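# Seat a circuit board on the housing's standoffs

## Task

Put the circuit board down inside the housing so that each of its four holes sits over a standoff's threaded end, then release the board.

## Robot and tools

Robot: two arms, left_arm and right_arm, each ending in a five-fingered hand (a left hand on left_arm, a right hand on right_arm). The arms must not collide or squeeze each other, and neither hand should close on the other's fingers. Random nudges may move loose parts now and then. Anything left off the table counts as a failure.

Frames: the scene frame has its origin at table height midway between the arms, +x pointing out over the table, +y toward left_arm, +z up. Each arm reports and is commanded in its own base frame. The bases sit near (+0.037, +0.327, 0) for left and (+0.039, -0.352, 0) for right, turned almost not at all. Fixed cameras and the table use the scene frame. Wrist-camera poses are in their arm's base frame.

Hand point: a point fixed to the palm, about 0.15 m out from the wrist face. Its +z runs along the straightened fingers, +y points out of the palm, and +x runs across the palm, away from the thumb on the right hand and toward the thumb on the left. Straight fingertips reach 0.06-0.07 m past it along +z, about 0.06 m behind it along -y. A wrist bracket on the little-finger side can strike objects.

The 28-number row: one flat list covers both arms, every value in [-1, 1]. In order: left dx, dy, dz, rx, ry, rz; left little, ring, middle, index, thumb_bend, thumb_turn; left force_limit, speed; then the same 14 for the right arm. Every row must hold all 28, even if one arm stays idle.

Pose numbers are offsets, not poses. They are measured from that arm's Hand target as it stood when the action or move began, along that arm's base axes, with rotation about the Hand target position. 1.0 equals 0.6 m for dx, dy, dz and 180 degrees for rx, ry, rz, which together form a single rotation vector. Sending the same offset twice moves the arm twice. All zeros asks the arm to go again to its current Hand target. Orientation commands are clipped to 40 degrees from the measured orientation each step.

Hand numbers: for the fingers and thumb_bend, +1 is straight/open and -1 is curled/closed. For thumb_turn, +1 puts the thumb beside the palm and -1 puts it opposite the fingers. force_limit maps linearly from roughly 0 N at -1 to 10 N at +1 (15 N for the two thumb motors). speed rises linearly from near zero at -1 to full at +0.48 and stays full above that. For a soft grip, close with speed at -0.94 or below. A grasp with the thumb opposed fits parts about 0.035-0.065 m thick. No value means 'keep as is': to leave a hand unchanged, resend its last executed eight numbers. If nothing has been sent to it yet, use hand_measured plus hand_force_limit and hand_speed. To squeeze harder, raise force_limit and send a target that is more closed than hand_measured. To loosen, send a target more open than it.

Tools:
- execute_actions(actions, cameras): actions is a list of actions. Each action is a list of up to 15 rows, each row covering one 1/30 s step; a short action repeats its final row. Every row counts from the action's start pose. An empty list returns state plus all camera images.
- move(target, speed, blend, blocking, cameras): target is one row, or a list of up to 15 rows, and every row is an offset from the same starting Hand targets. Each hand travels in a straight line; all paths finish together, lasting 0.5 s at least and 10 s at most. speed is in m/s, 0.002 to 4.3, default 0.25, given once or per target. blend is a corner-rounding radius in m, and 0 means stop at each target. There is no obstacle avoidance. Faster moves hit harder and trail their path more. Steer around an arm's own base rather than close past it. blocking=false returns early while the move continues.
- wait(seconds 0-10): the robot holds its last command.
- stop(): brakes the running move.
- zoom_image(camera, region [x0,y0,x1,y1] in pixels, at most 504x504).
- show_instructions(): shows the reference pages.
- finished_scene(scene=1): ends the scene for good.

Cameras: cam_head_left, cam_head_right, cam_high, cam_low (896x504), cam_left_wrist, cam_right_wrist (672x504, fisheye). Calibration is approximate.

Results: end_effector_position (m) and end_effector_quat_wxyz in the base frame. "Hand target" is the last commanded pose after clipping; the next offsets start from it. The hand often rests 1-3 cm short of it, usually lower, without touching anything. Resend the missing distance if needed. Joint positions, velocities and torques are also reported; torques carry offsets and noise. hand_measured, hand_stopped_by (moving, target, force, stalled, fault) and hand_load_n follow the six-motor order. A load near 0 after gripping means the grip was lost. The move line gives an ending word (done, off_target, moving, held, fault) and limits (paced, held).

Avoid: drops, releasing a moving part, fast impacts, hard presses on fixed or heavy objects, high finger loads, and arm-to-arm contact. Holding loads at full stretch or pushing at unreachable poses heats the motors. MOTOR HOT is a warning; at 100 °C the arm goes limp for 30-60 s. To end a push, command a target back past the hand point.

Each tool is called after "Emit:" as name(argument=value, ...) on one line, values as JSON.

Reference images:

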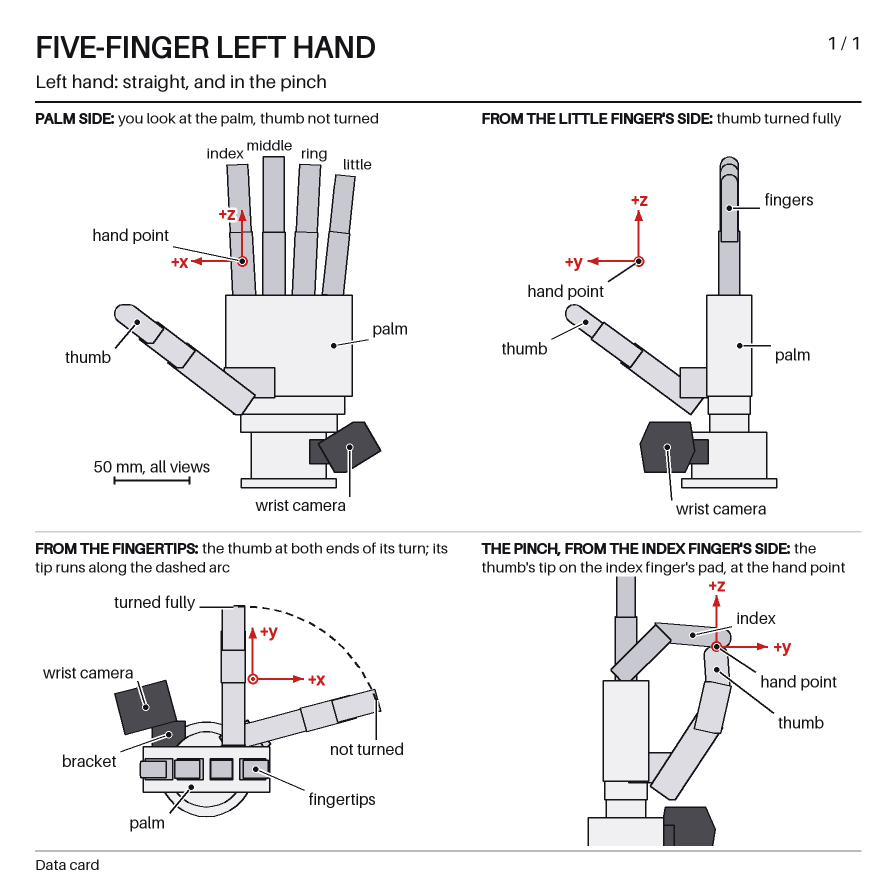

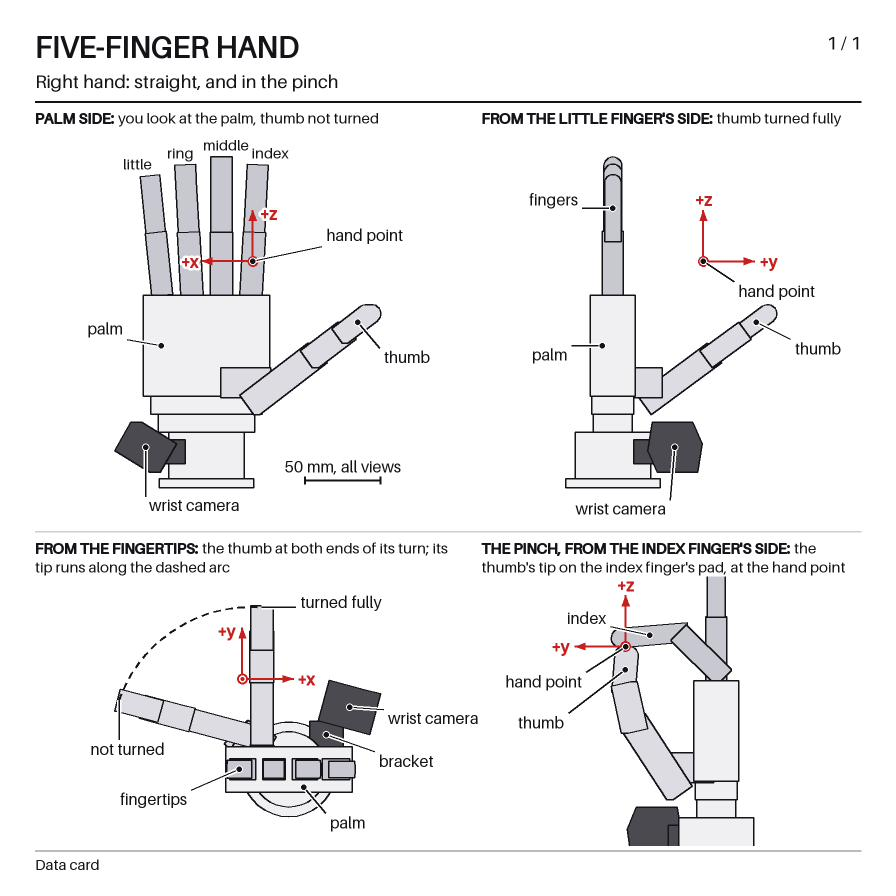

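## Session

Emit:
execute_actions(actions=[])

Scene clock: 0.00 s.
left_arm: end_effector_position=(+0.4447, -0.3303, +0.2996) hand_measured=(+1.000, +1.000, +1.000, +1.000, +1.000, +1.000) hand_load_n=(+0.0, +0.0, +0.0, +0.0, -0.5, +0.0) hand_stopped_by=(target, target, target, target, target, target) hand_force_limit=0.00 hand_speed=-0.80 end_effector_quat_wxyz=(-0.021, +0.911, -0.402, +0.092) | right_arm: end_effector_position=(+0.0564, +0.0183, +0.1628) hand_measured=(+1.000, +1.000, +1.000, +1.000, +1.000, +1.000) hand_load_n=(+0.0, +0.0, +0.5, +0.0, +0.0, +0.0) hand_stopped_by=(target, target, target, target, target, target) hand_force_limit=0.00 hand_speed=-0.80 end_effector_quat_wxyz=(+0.001, +0.924, -0.381, +0.010)
Joint positions: left_arm=[-0.54 1.637 1.798 -1.555 -0.063 -1.273] | right_arm=[0.342 0.583 0.678 -1.652 0.016 -0.446]
Joint velocities: within noise
Joint torques (N m): no reading
Heat: left arm: hottest waist 27 °C; right arm: hottest wrist roll 27 °C.
Hand target: left_arm +0.4511, -0.3334, +0.3052; -0.021, +0.911, -0.400, +0.101 | right_arm +0.0626, +0.0197, +0.1695; -0.006, +0.925, -0.380, +0.021

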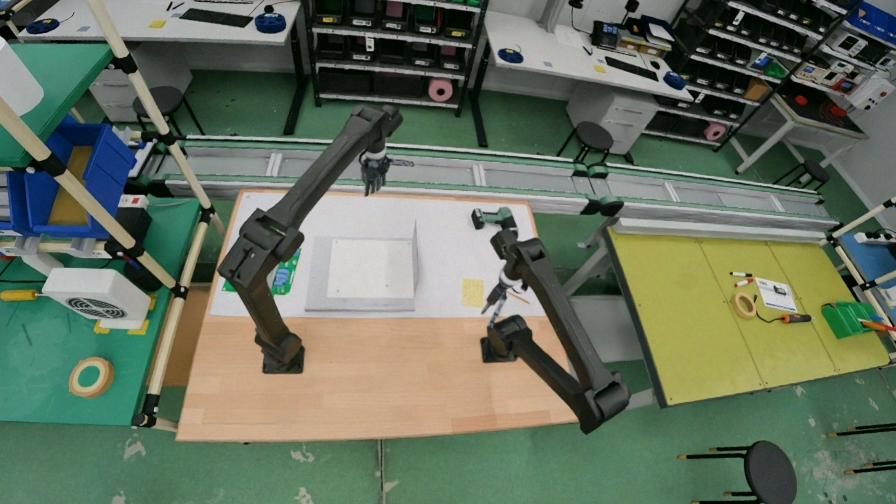

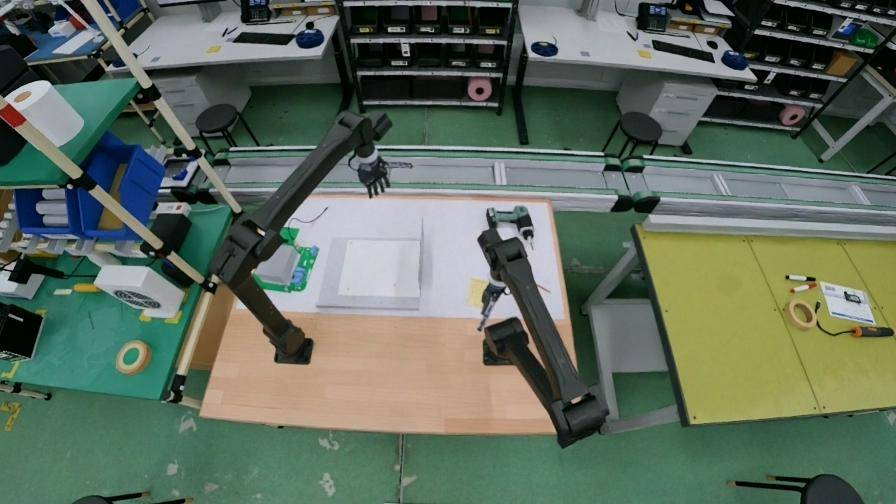

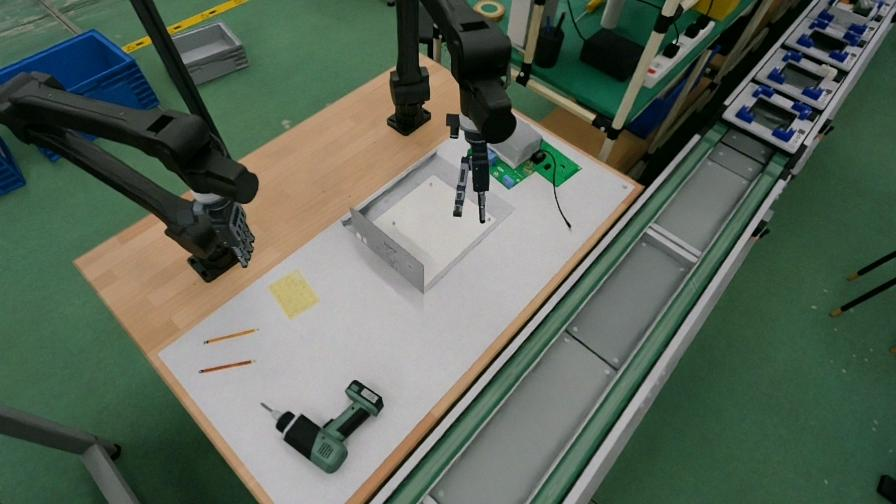

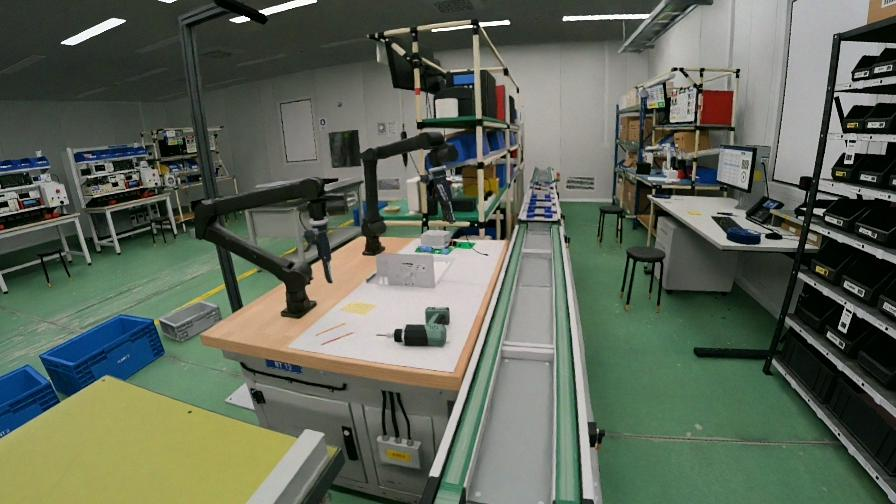

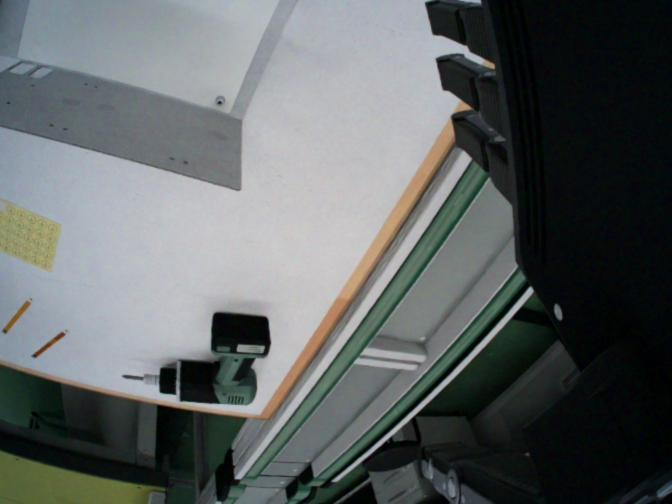

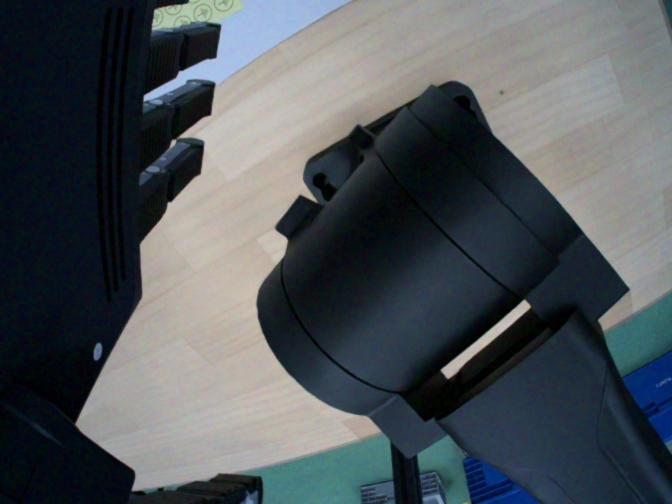

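Emit:
zoom_image(camera="cam_high", region=[330, 120, 600, 300])

Emit:
zoom_image(camera="cam_head_right", region=[210, 180, 450, 330])

Emit:
zoom_image(camera="cam_head_left", region=[200, 180, 440, 330])

Emit:
zoom_image(camera="cam_low", region=[350, 200, 520, 320])

Scaled by 1.867.

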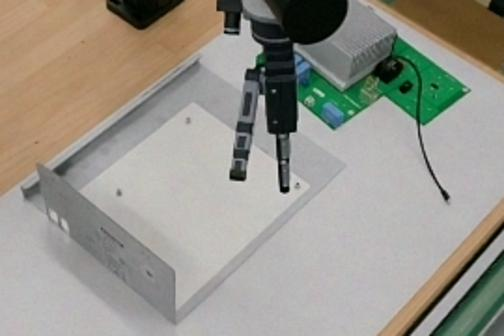

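Scaled by 2.100.

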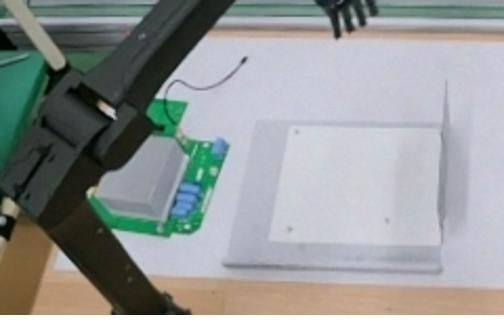

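Scaled by 2.100.

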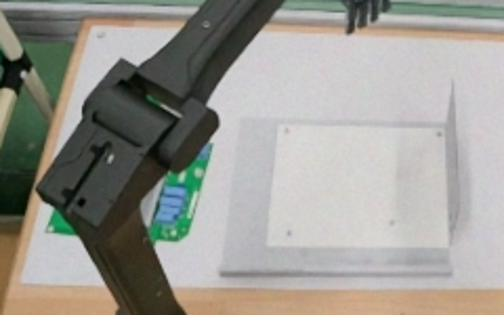

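Scaled by 2.965.

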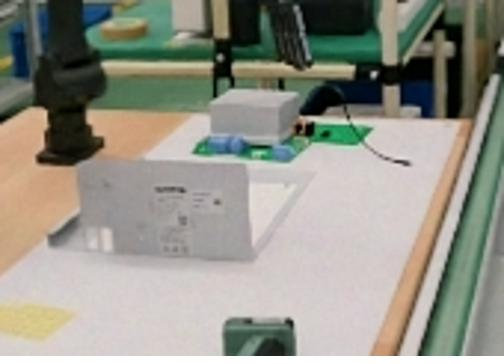

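Emit:
move(target=[-0.552,-0.044,0.04,0,0,-0.222,1,1,1,1,1,1,0,-0.8,0,0,0,0,0,0,1,1,1,1,1,1,0,-0.8], cameras=["cam_head_left","cam_head_right","cam_high","cam_left_wrist"])

Scene clock: 5.83 s.
left_arm: end_effector_position=(+0.1253, -0.3649, +0.3320) hand_measured=(+1.000, +1.000, +1.000, +1.000, +1.000, +1.000) hand_load_n=(+0.0, +0.0, +0.0, +0.0, +0.0, +0.0) hand_stopped_by=(target, target, target, target, target, target) hand_force_limit=0.00 hand_speed=-0.80 end_effector_quat_wxyz=(+0.020, +0.722, -0.683, +0.111) | right_arm: end_effector_position=(+0.0564, +0.0183, +0.1628) hand_measured=(+1.000, +1.000, +1.000, +1.000, +1.000, +1.000) hand_load_n=(+0.0, +0.0, +0.0, +0.0, +0.0, +0.0) hand_stopped_by=(target, target, target, target, target, target) hand_force_limit=0.00 hand_speed=-0.80 end_effector_quat_wxyz=(+0.001, +0.924, -0.381, +0.010)
Joint positions: left_arm=[-1.079 1.197 1.427 -1.578 -0.031 -1.131] | right_arm=[0.342 0.583 0.678 -1.652 0.016 -0.446]
Joint torques (N m): left_arm=[0.67 -6.12 9.98 0.32 -0.17 0.01] | right_arm=[-0.67 1.32 8.8 0.31 0.05 -0.06]
Heat: left arm: hottest waist 27 °C; right arm: hottest wrist roll 27 °C.
Hand target: left_arm +0.1199, -0.3598, +0.3292; +0.015, +0.719, -0.687, +0.103 | right_arm +0.0626, +0.0197, +0.1695; -0.006, +0.925, -0.380, +0.021
Off the commanded pose: left_arm 0.008 m, 1 deg | right_arm 0.009 m, 2 deg.
move: done
camera_calibration:
cam_left_wrist: T_world_to_cam=[[0.95575, -0.215673, 0.200067, -0.268174], [-0.294179, -0.700167, 0.650557, -0.436888], [-0.000227779, -0.680626, -0.732631, 0.113576], [0, 0, 0, 1]] pos_world=[0.127809, -0.286429, 0.421082]
Images, in order (width x height): cam_head_left 896x504, cam_head_right 896x504, cam_high 896x504, cam_left_wrist 672x504.

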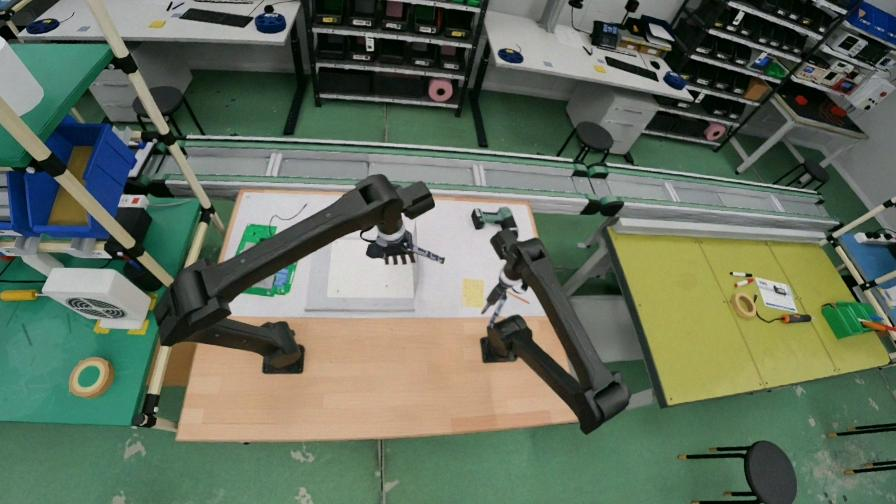

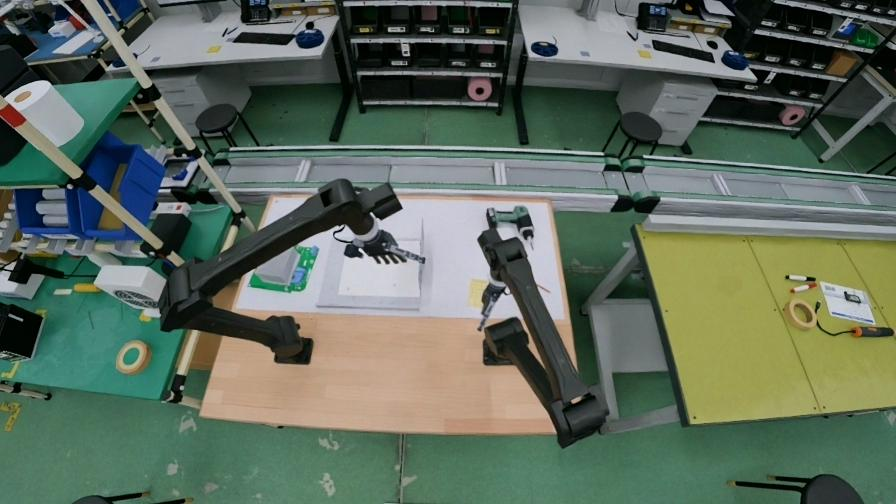

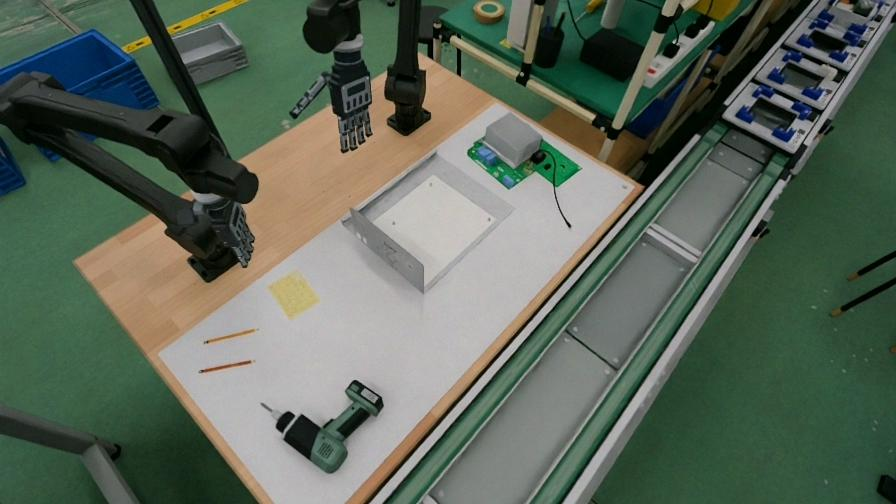

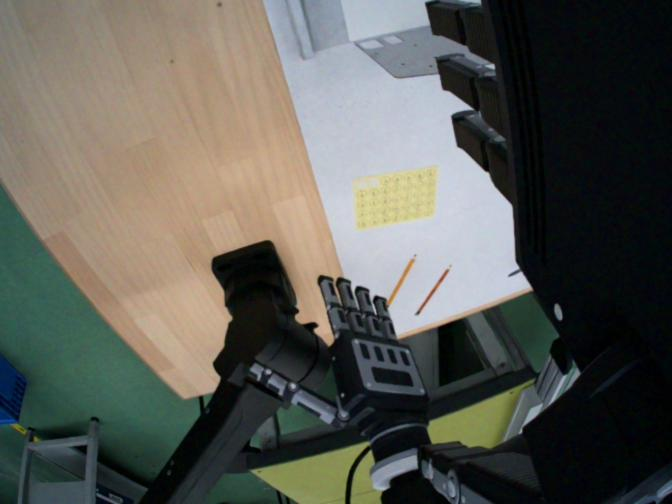

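Emit:
zoom_image(camera="cam_high", region=[440, 90, 600, 240])

Emit:
zoom_image(camera="cam_head_left", region=[210, 190, 350, 320])

Emit:
zoom_image(camera="cam_head_right", region=[230, 190, 370, 320])

Scaled by 3.150.

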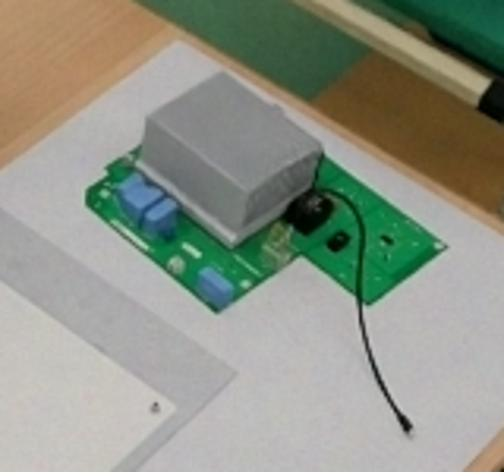

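Scaled by 3.600.

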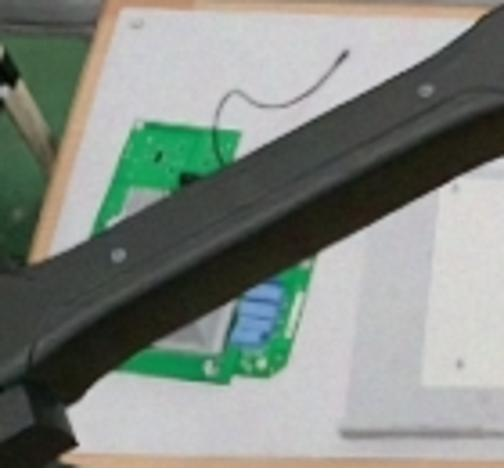

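Scaled by 3.600.

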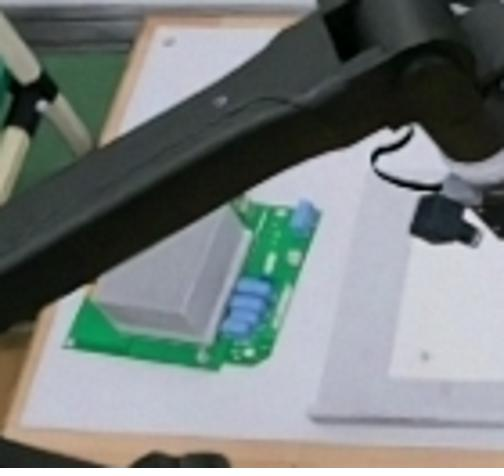

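Emit:
move(target=[[0.30,0.40,0.05,0,0,0.244,1,1,1,1,1,1,0,-0.8,0,0,0,0,0,0,1,1,1,1,1,1,0,-0.8],[0.15,0.766,0.0,0,0,0.489,1,1,1,1,1,1,0,-0.8,0,0,0,0,0,0,1,1,1,1,1,1,0,-0.8]], blend=[0.08,0], cameras=["cam_head_left","cam_head_right","cam_high","cam_left_wrist"])

Scene clock: 13.37 s.
left_arm: end_effector_position=(+0.2143, +0.1022, +0.3323) hand_measured=(+1.000, +1.000, +1.000, +1.000, +1.000, +1.000) hand_load_n=(+0.0, +0.0, +0.0, +0.0, -0.5, +0.0) hand_stopped_by=(target, target, target, target, target, target) hand_force_limit=0.00 hand_speed=-0.80 end_effector_quat_wxyz=(-0.076, +0.992, +0.013, +0.101) | right_arm: end_effector_position=(+0.0564, +0.0183, +0.1628) hand_measured=(+1.000, +1.000, +1.000, +1.000, +1.000, +1.000) hand_load_n=(+0.0, -0.5, +0.0, +0.0, +0.0, +0.0) hand_stopped_by=(target, target, target, target, target, target) hand_force_limit=0.00 hand_speed=-0.80 end_effector_quat_wxyz=(+0.001, +0.924, -0.381, +0.010)
Joint positions: left_arm=[0.746 0.839 1.206 -1.685 0.022 -0.855] | right_arm=[0.342 0.583 0.678 -1.652 0.016 -0.446]
Joint torques (N m): left_arm=[2.08 0.21 10.02 0.34 0.13 0.22] | right_arm=[-0.91 1.03 8.73 0.25 0.05 -0.06]
Heat: left arm: hottest elbow 28 °C; right arm: hottest elbow 27 °C.
Hand target: left_arm +0.2099, +0.0999, +0.3292; -0.060, +0.995, +0.006, +0.084 | right_arm +0.0626, +0.0197, +0.1695; -0.006, +0.925, -0.380, +0.021
Off the commanded pose: left_arm 0.006 m, 3 deg | right_arm 0.009 m, 2 deg.
joint sent to its limit (left arm) — joint 4 (wrist pitch), lower limit. The joint targets still meet the commanded pose.
move: off_target (left_arm)
camera_calibration:
cam_left_wrist: T_world_to_cam=[[0.237945, 0.943921, 0.228899, -0.226929], [0.682076, -0.330169, 0.652503, -0.331597], [0.691487, 0.000866794, -0.722388, 0.210412], [0, 0, 0, 1]] pos_world=[0.134674, 0.104538, 0.420311]
Images, in order (width x height): cam_head_left 896x504, cam_head_right 896x504, cam_high 896x504, cam_left_wrist 672x504.

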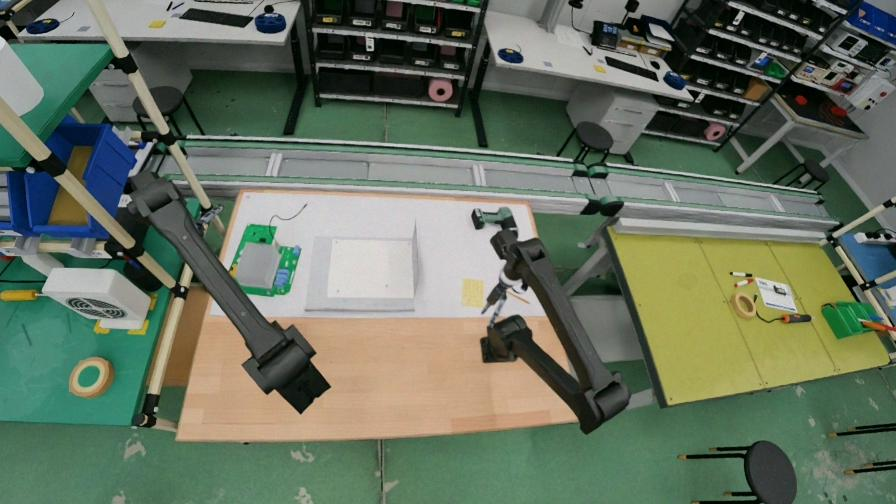

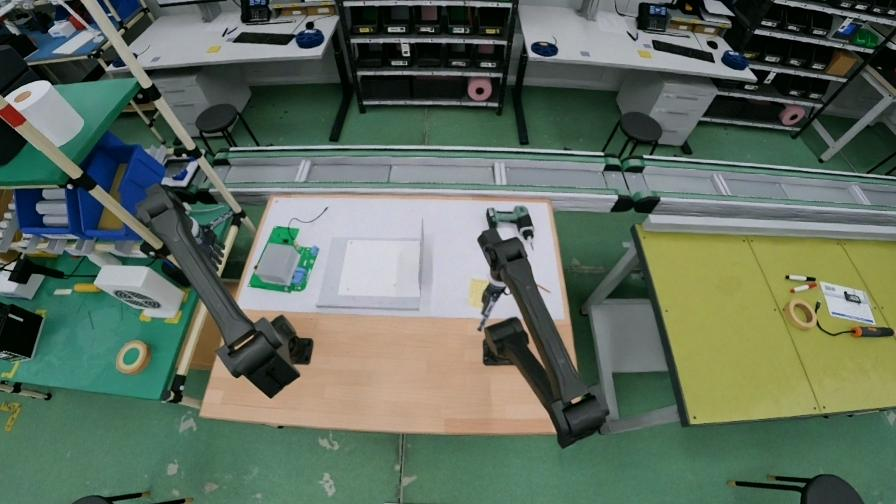

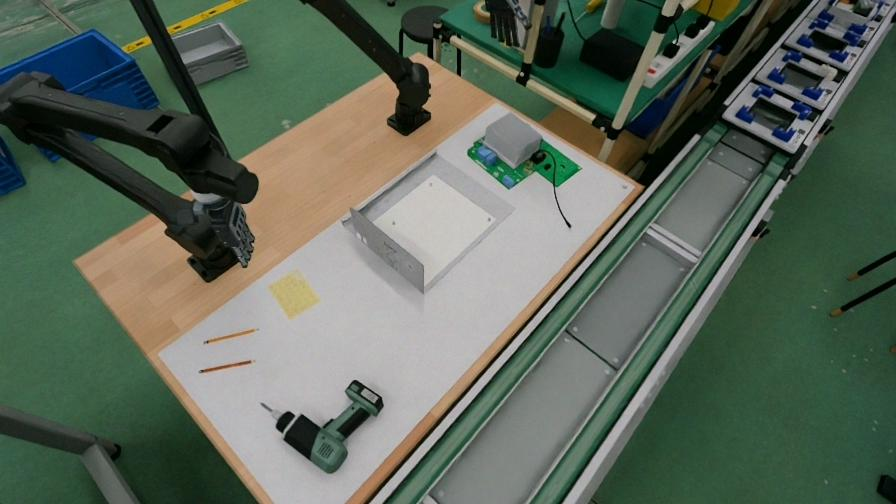

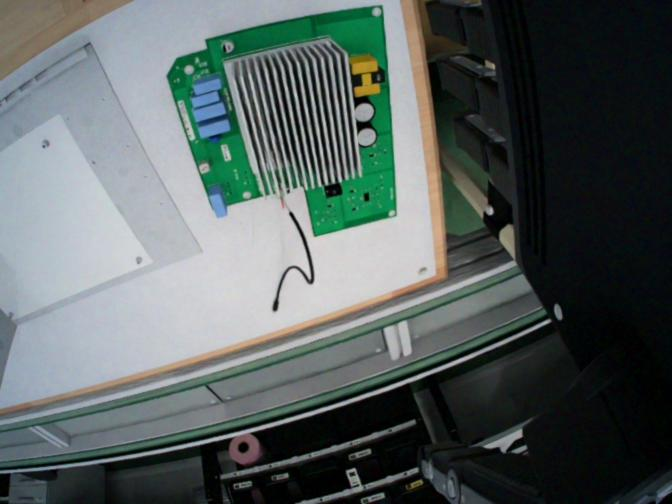

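Emit:
zoom_image(camera="cam_left_wrist", region=[150, 0, 450, 320])

Emit:
zoom_image(camera="cam_head_left", region=[210, 190, 350, 320])

Emit:
zoom_image(camera="cam_head_right", region=[230, 190, 370, 320])

Emit:
zoom_image(camera="cam_head_left", region=[290, 200, 450, 330])

Scaled by 1.575 from the camera's 672x504 image, which has a finer 960x720 frame.

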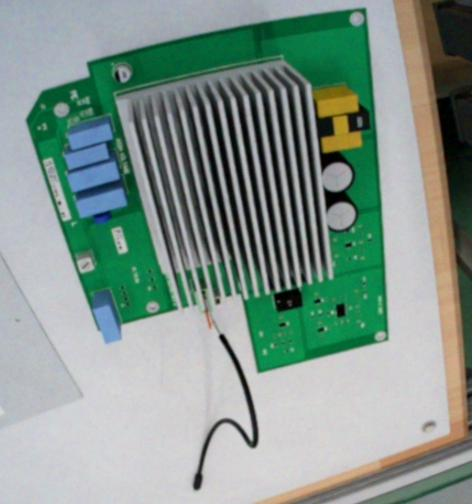

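Scaled by 3.600.

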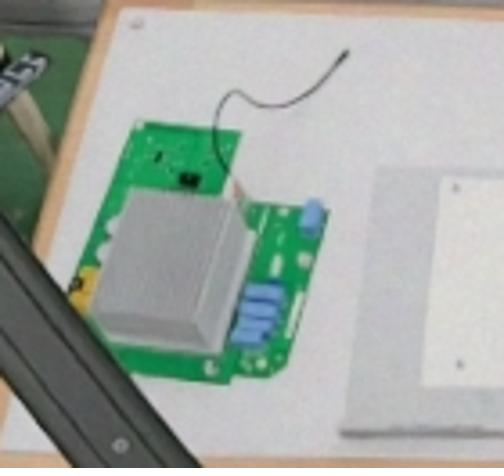

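Scaled by 3.600.

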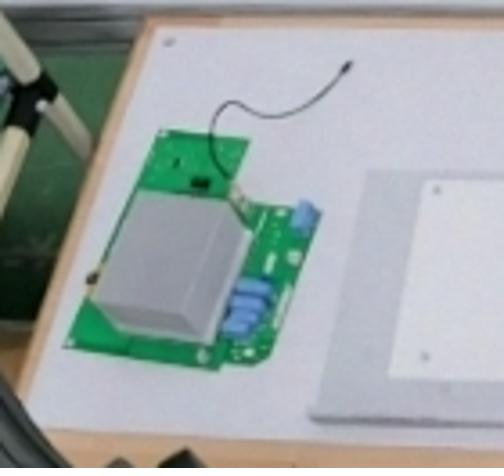

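Scaled by 3.150.

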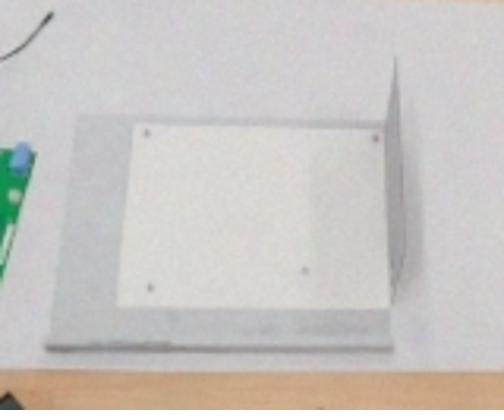

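Emit:
move(target=[[-0.15,0.267,0,0,0,0,1,1,1,1,1,1,0,-0.8,0.362,0.217,0.2175,0,0,0.25,1,1,1,1,1,1,0,-0.8],[-0.15,0.267,0,0,0,0,1,1,1,1,1,1,0,-0.8,0.429,0.717,0.2175,0,0,0.25,1,1,1,1,1,1,0,-0.8]], blend=[0.05,0], cameras=["cam_head_left","cam_head_right","cam_high","cam_right_wrist"])

Scene clock: 31.80 s.
left_arm: end_effector_position=(+0.1202, +0.2300, +0.3193) hand_measured=(+1.000, +1.000, +1.000, +1.000, +1.000, +1.000) hand_load_n=(+0.0, +0.0, +0.0, +0.0, +0.0, +0.0) hand_stopped_by=(target, target, target, target, target, target) hand_force_limit=0.00 hand_speed=-0.80 end_effector_quat_wxyz=(-0.032, +0.996, -0.006, +0.082) | right_arm: end_effector_position=(+0.3169, +0.4401, +0.2944) hand_measured=(+1.000, +1.000, +1.000, +1.000, +1.000, +1.000) hand_load_n=(+0.0, -0.5, +0.0, +0.0, +0.0, +0.0) hand_stopped_by=(target, target, target, target, target, target) hand_force_limit=0.00 hand_speed=-0.80 end_effector_quat_wxyz=(-0.059, +0.997, +0.017, +0.048)
Joint positions: left_arm=[1.366 1.086 1.312 -1.702 0.148 -0.2] | right_arm=[0.971 1.87 2.127 -1.677 0.011 -0.633]
Joint torques (N m): left_arm=[2.96 -0.91 15.05 2.21 -0.06 0] | right_arm=[-0.62 -16.44 10.69 0.02 0.11 0.17]
Heat: left arm: hottest elbow 31 °C; right arm: hottest elbow 28 °C.
Hand target: left_arm +0.1199, +0.2601, +0.3292; -0.060, +0.995, +0.006, +0.084 | right_arm +0.3199, +0.4499, +0.3000; -0.014, +1.000, +0.003, +0.017
Off the commanded pose: left_arm 0.032 m, 4 deg | right_arm 0.012 m, 6 deg.
joint sent to its limit (right arm) — joint 4 (wrist pitch), lower limit. The joint targets are off in orientation, not in position.
move: off_target (left_arm, right_arm)
camera_calibration:
cam_right_wrist: T_world_to_cam=[[0.249675, -0.96411, -0.0903074, 0.371557], [-0.865905, -0.264038, 0.424844, 0.264645], [-0.43344, -0.0278751, -0.900751, 0.526821], [0, 0, 0, 1]] pos_world=[0.364735, 0.442783, 0.395656]
Images, in order (width x height): cam_head_left 896x504, cam_head_right 896x504, cam_high 896x504, cam_right_wrist 672x504.

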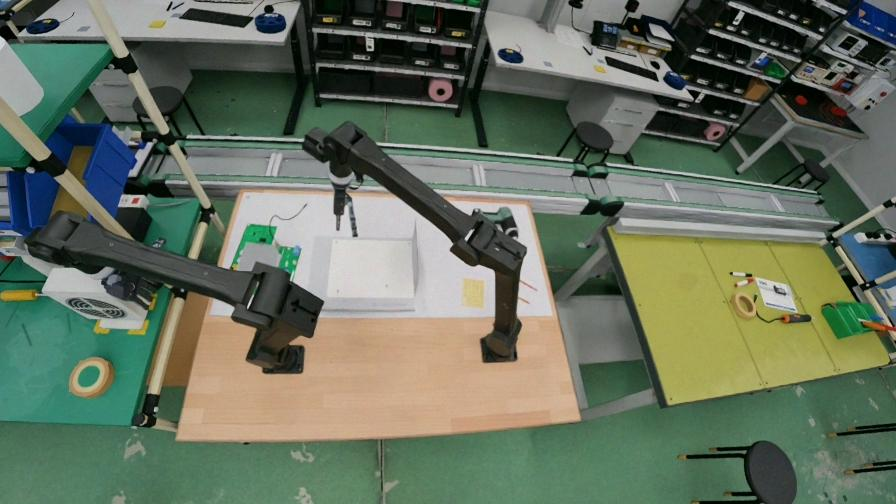

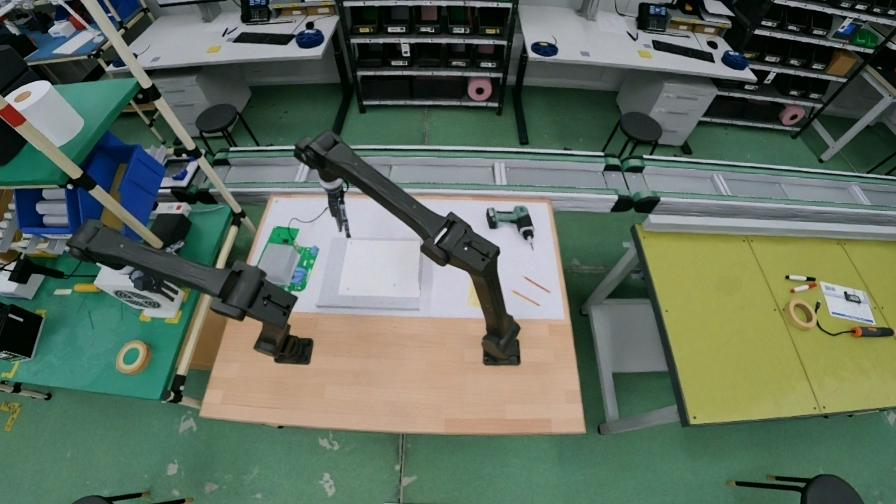

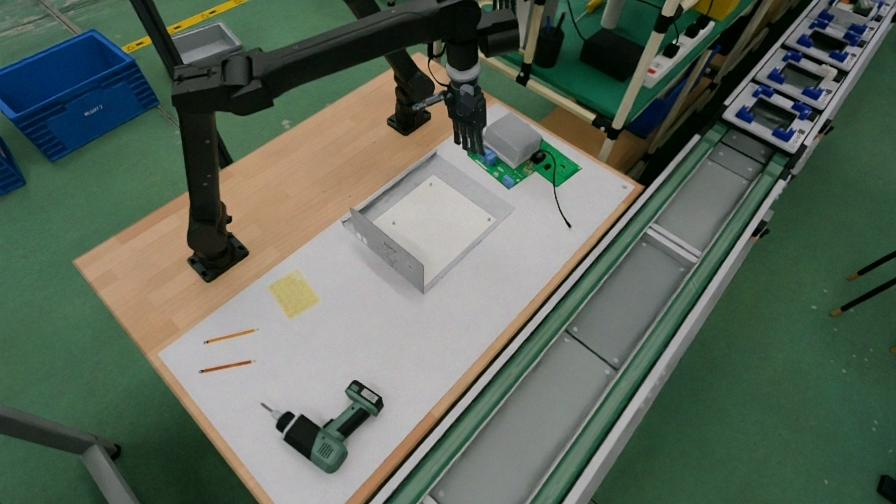

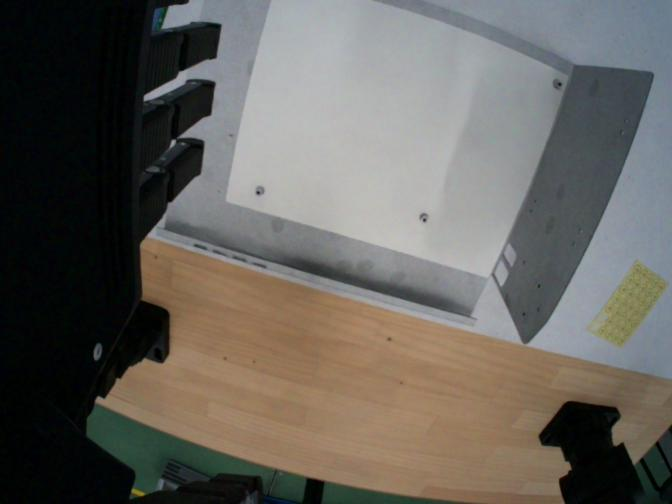

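Emit:
move(target=[0,0,0,0,0,0,1,1,1,1,1,1,0,-0.8,0,0.333,-0.1,0,0,0,1,1,1,1,1,1,0,-0.8], cameras=["cam_head_left","cam_head_right","cam_high","cam_left_wrist"])

Scene clock: 34.50 s.
left_arm: end_effector_position=(+0.1202, +0.2300, +0.3193) hand_measured=(+1.000, +1.000, +1.000, +1.000, +1.000, +1.000) hand_load_n=(+0.0, +0.0, +0.0, +0.0, +0.0, +0.0) hand_stopped_by=(target, target, target, target, target, target) hand_force_limit=0.00 hand_speed=-0.80 end_effector_quat_wxyz=(-0.032, +0.996, -0.006, +0.082) | right_arm: end_effector_position=(+0.3223, +0.6410, +0.2425) hand_measured=(+1.000, +1.000, +1.000, +1.000, +1.000, +1.000) hand_load_n=(+0.0, +0.0, +0.0, +0.0, +0.0, +0.0) hand_stopped_by=(target, target, target, target, target, target) hand_force_limit=0.00 hand_speed=-0.80 end_effector_quat_wxyz=(-0.159, +0.983, +0.018, +0.095)
Joint positions: left_arm=[1.366 1.086 1.312 -1.702 0.148 -0.2] | right_arm=[1.114 2.386 2.866 -1.678 0.023 -0.497]
Joint torques (N m): left_arm=[3.02 -0.97 15.05 2.21 -0.05 0] | right_arm=[-0.5 -21.48 10.35 0.43 0.03 0.17]
Heat: left arm: hottest elbow 32 °C; right arm: hottest elbow 29 °C.
Hand target: left_arm +0.1199, +0.2601, +0.3292; -0.060, +0.995, +0.006, +0.084 | right_arm +0.3199, +0.6497, +0.2401; -0.014, +1.000, +0.003, +0.017
Off the commanded pose: left_arm 0.032 m, 4 deg | right_arm 0.009 m, 19 deg.
joint sent to its limit (right arm) — joint 4 (wrist pitch), lower limit. The joint targets are off in orientation, not in position.
move: off_target (left_arm, right_arm)
camera_calibration:
cam_left_wrist: T_world_to_cam=[[0.28831, 0.947554, 0.137912, -0.299911], [0.694208, -0.306043, 0.651469, -0.223345], [0.659509, -0.0920854, -0.746035, 0.298683], [0, 0, 0, 1]] pos_world=[0.0445312, 0.243333, 0.409692]
Images, in order (width x height): cam_head_left 896x504, cam_head_right 896x504, cam_high 896x504, cam_left_wrist 672x504.

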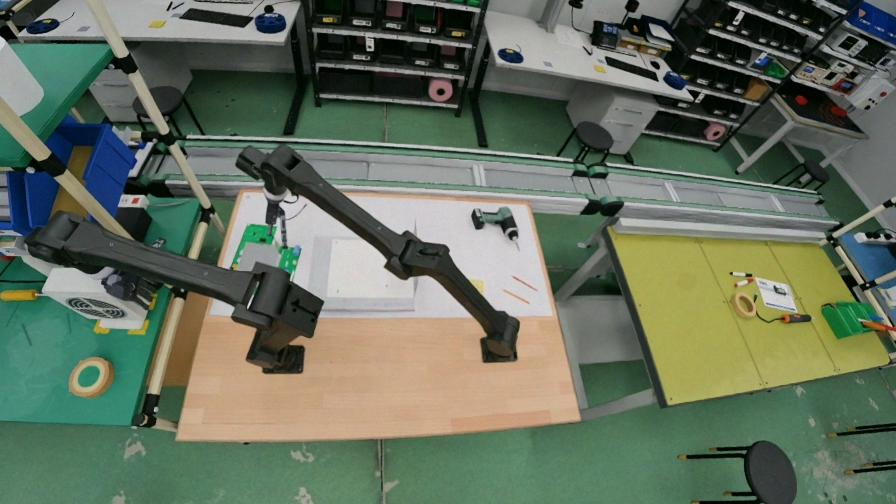

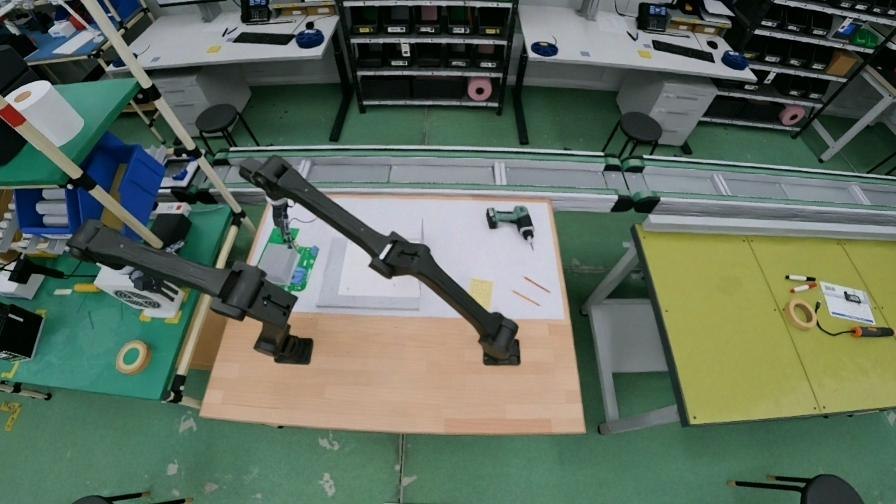

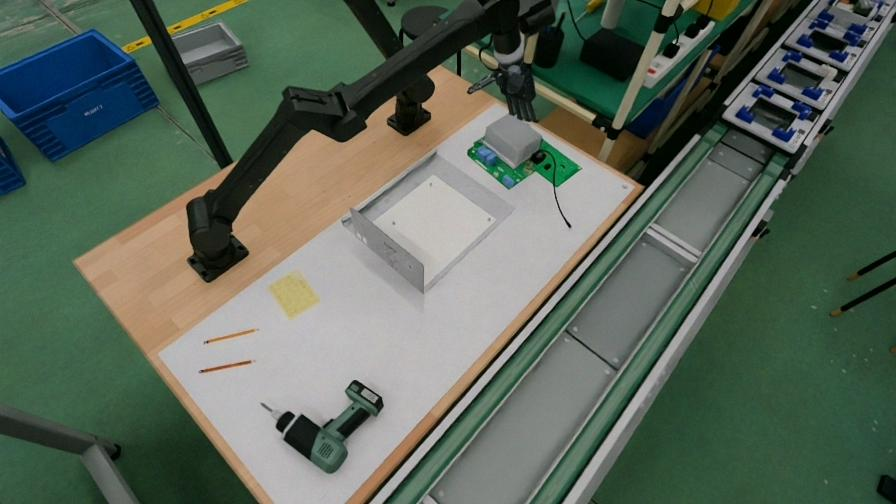

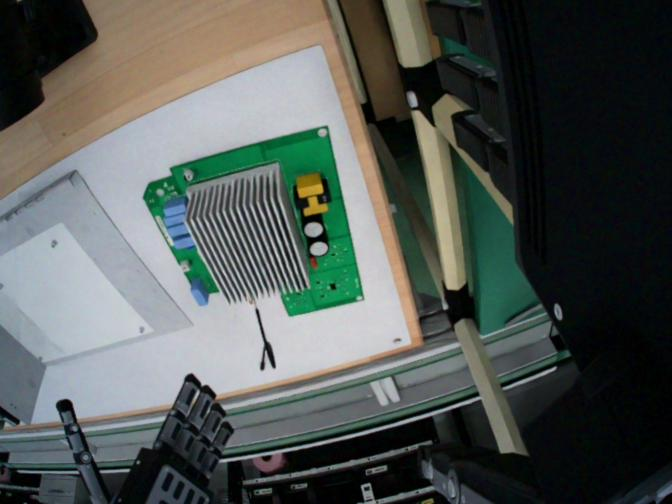

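Emit:
zoom_image(camera="cam_left_wrist", region=[130, 110, 390, 380])

Scaled by 1.867 from the camera's 672x504 image, which has a finer 960x720 frame.

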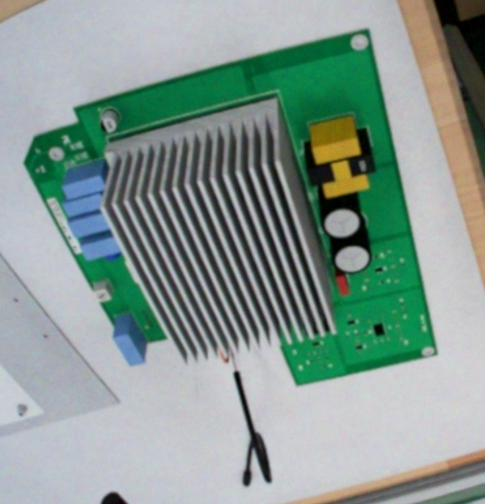

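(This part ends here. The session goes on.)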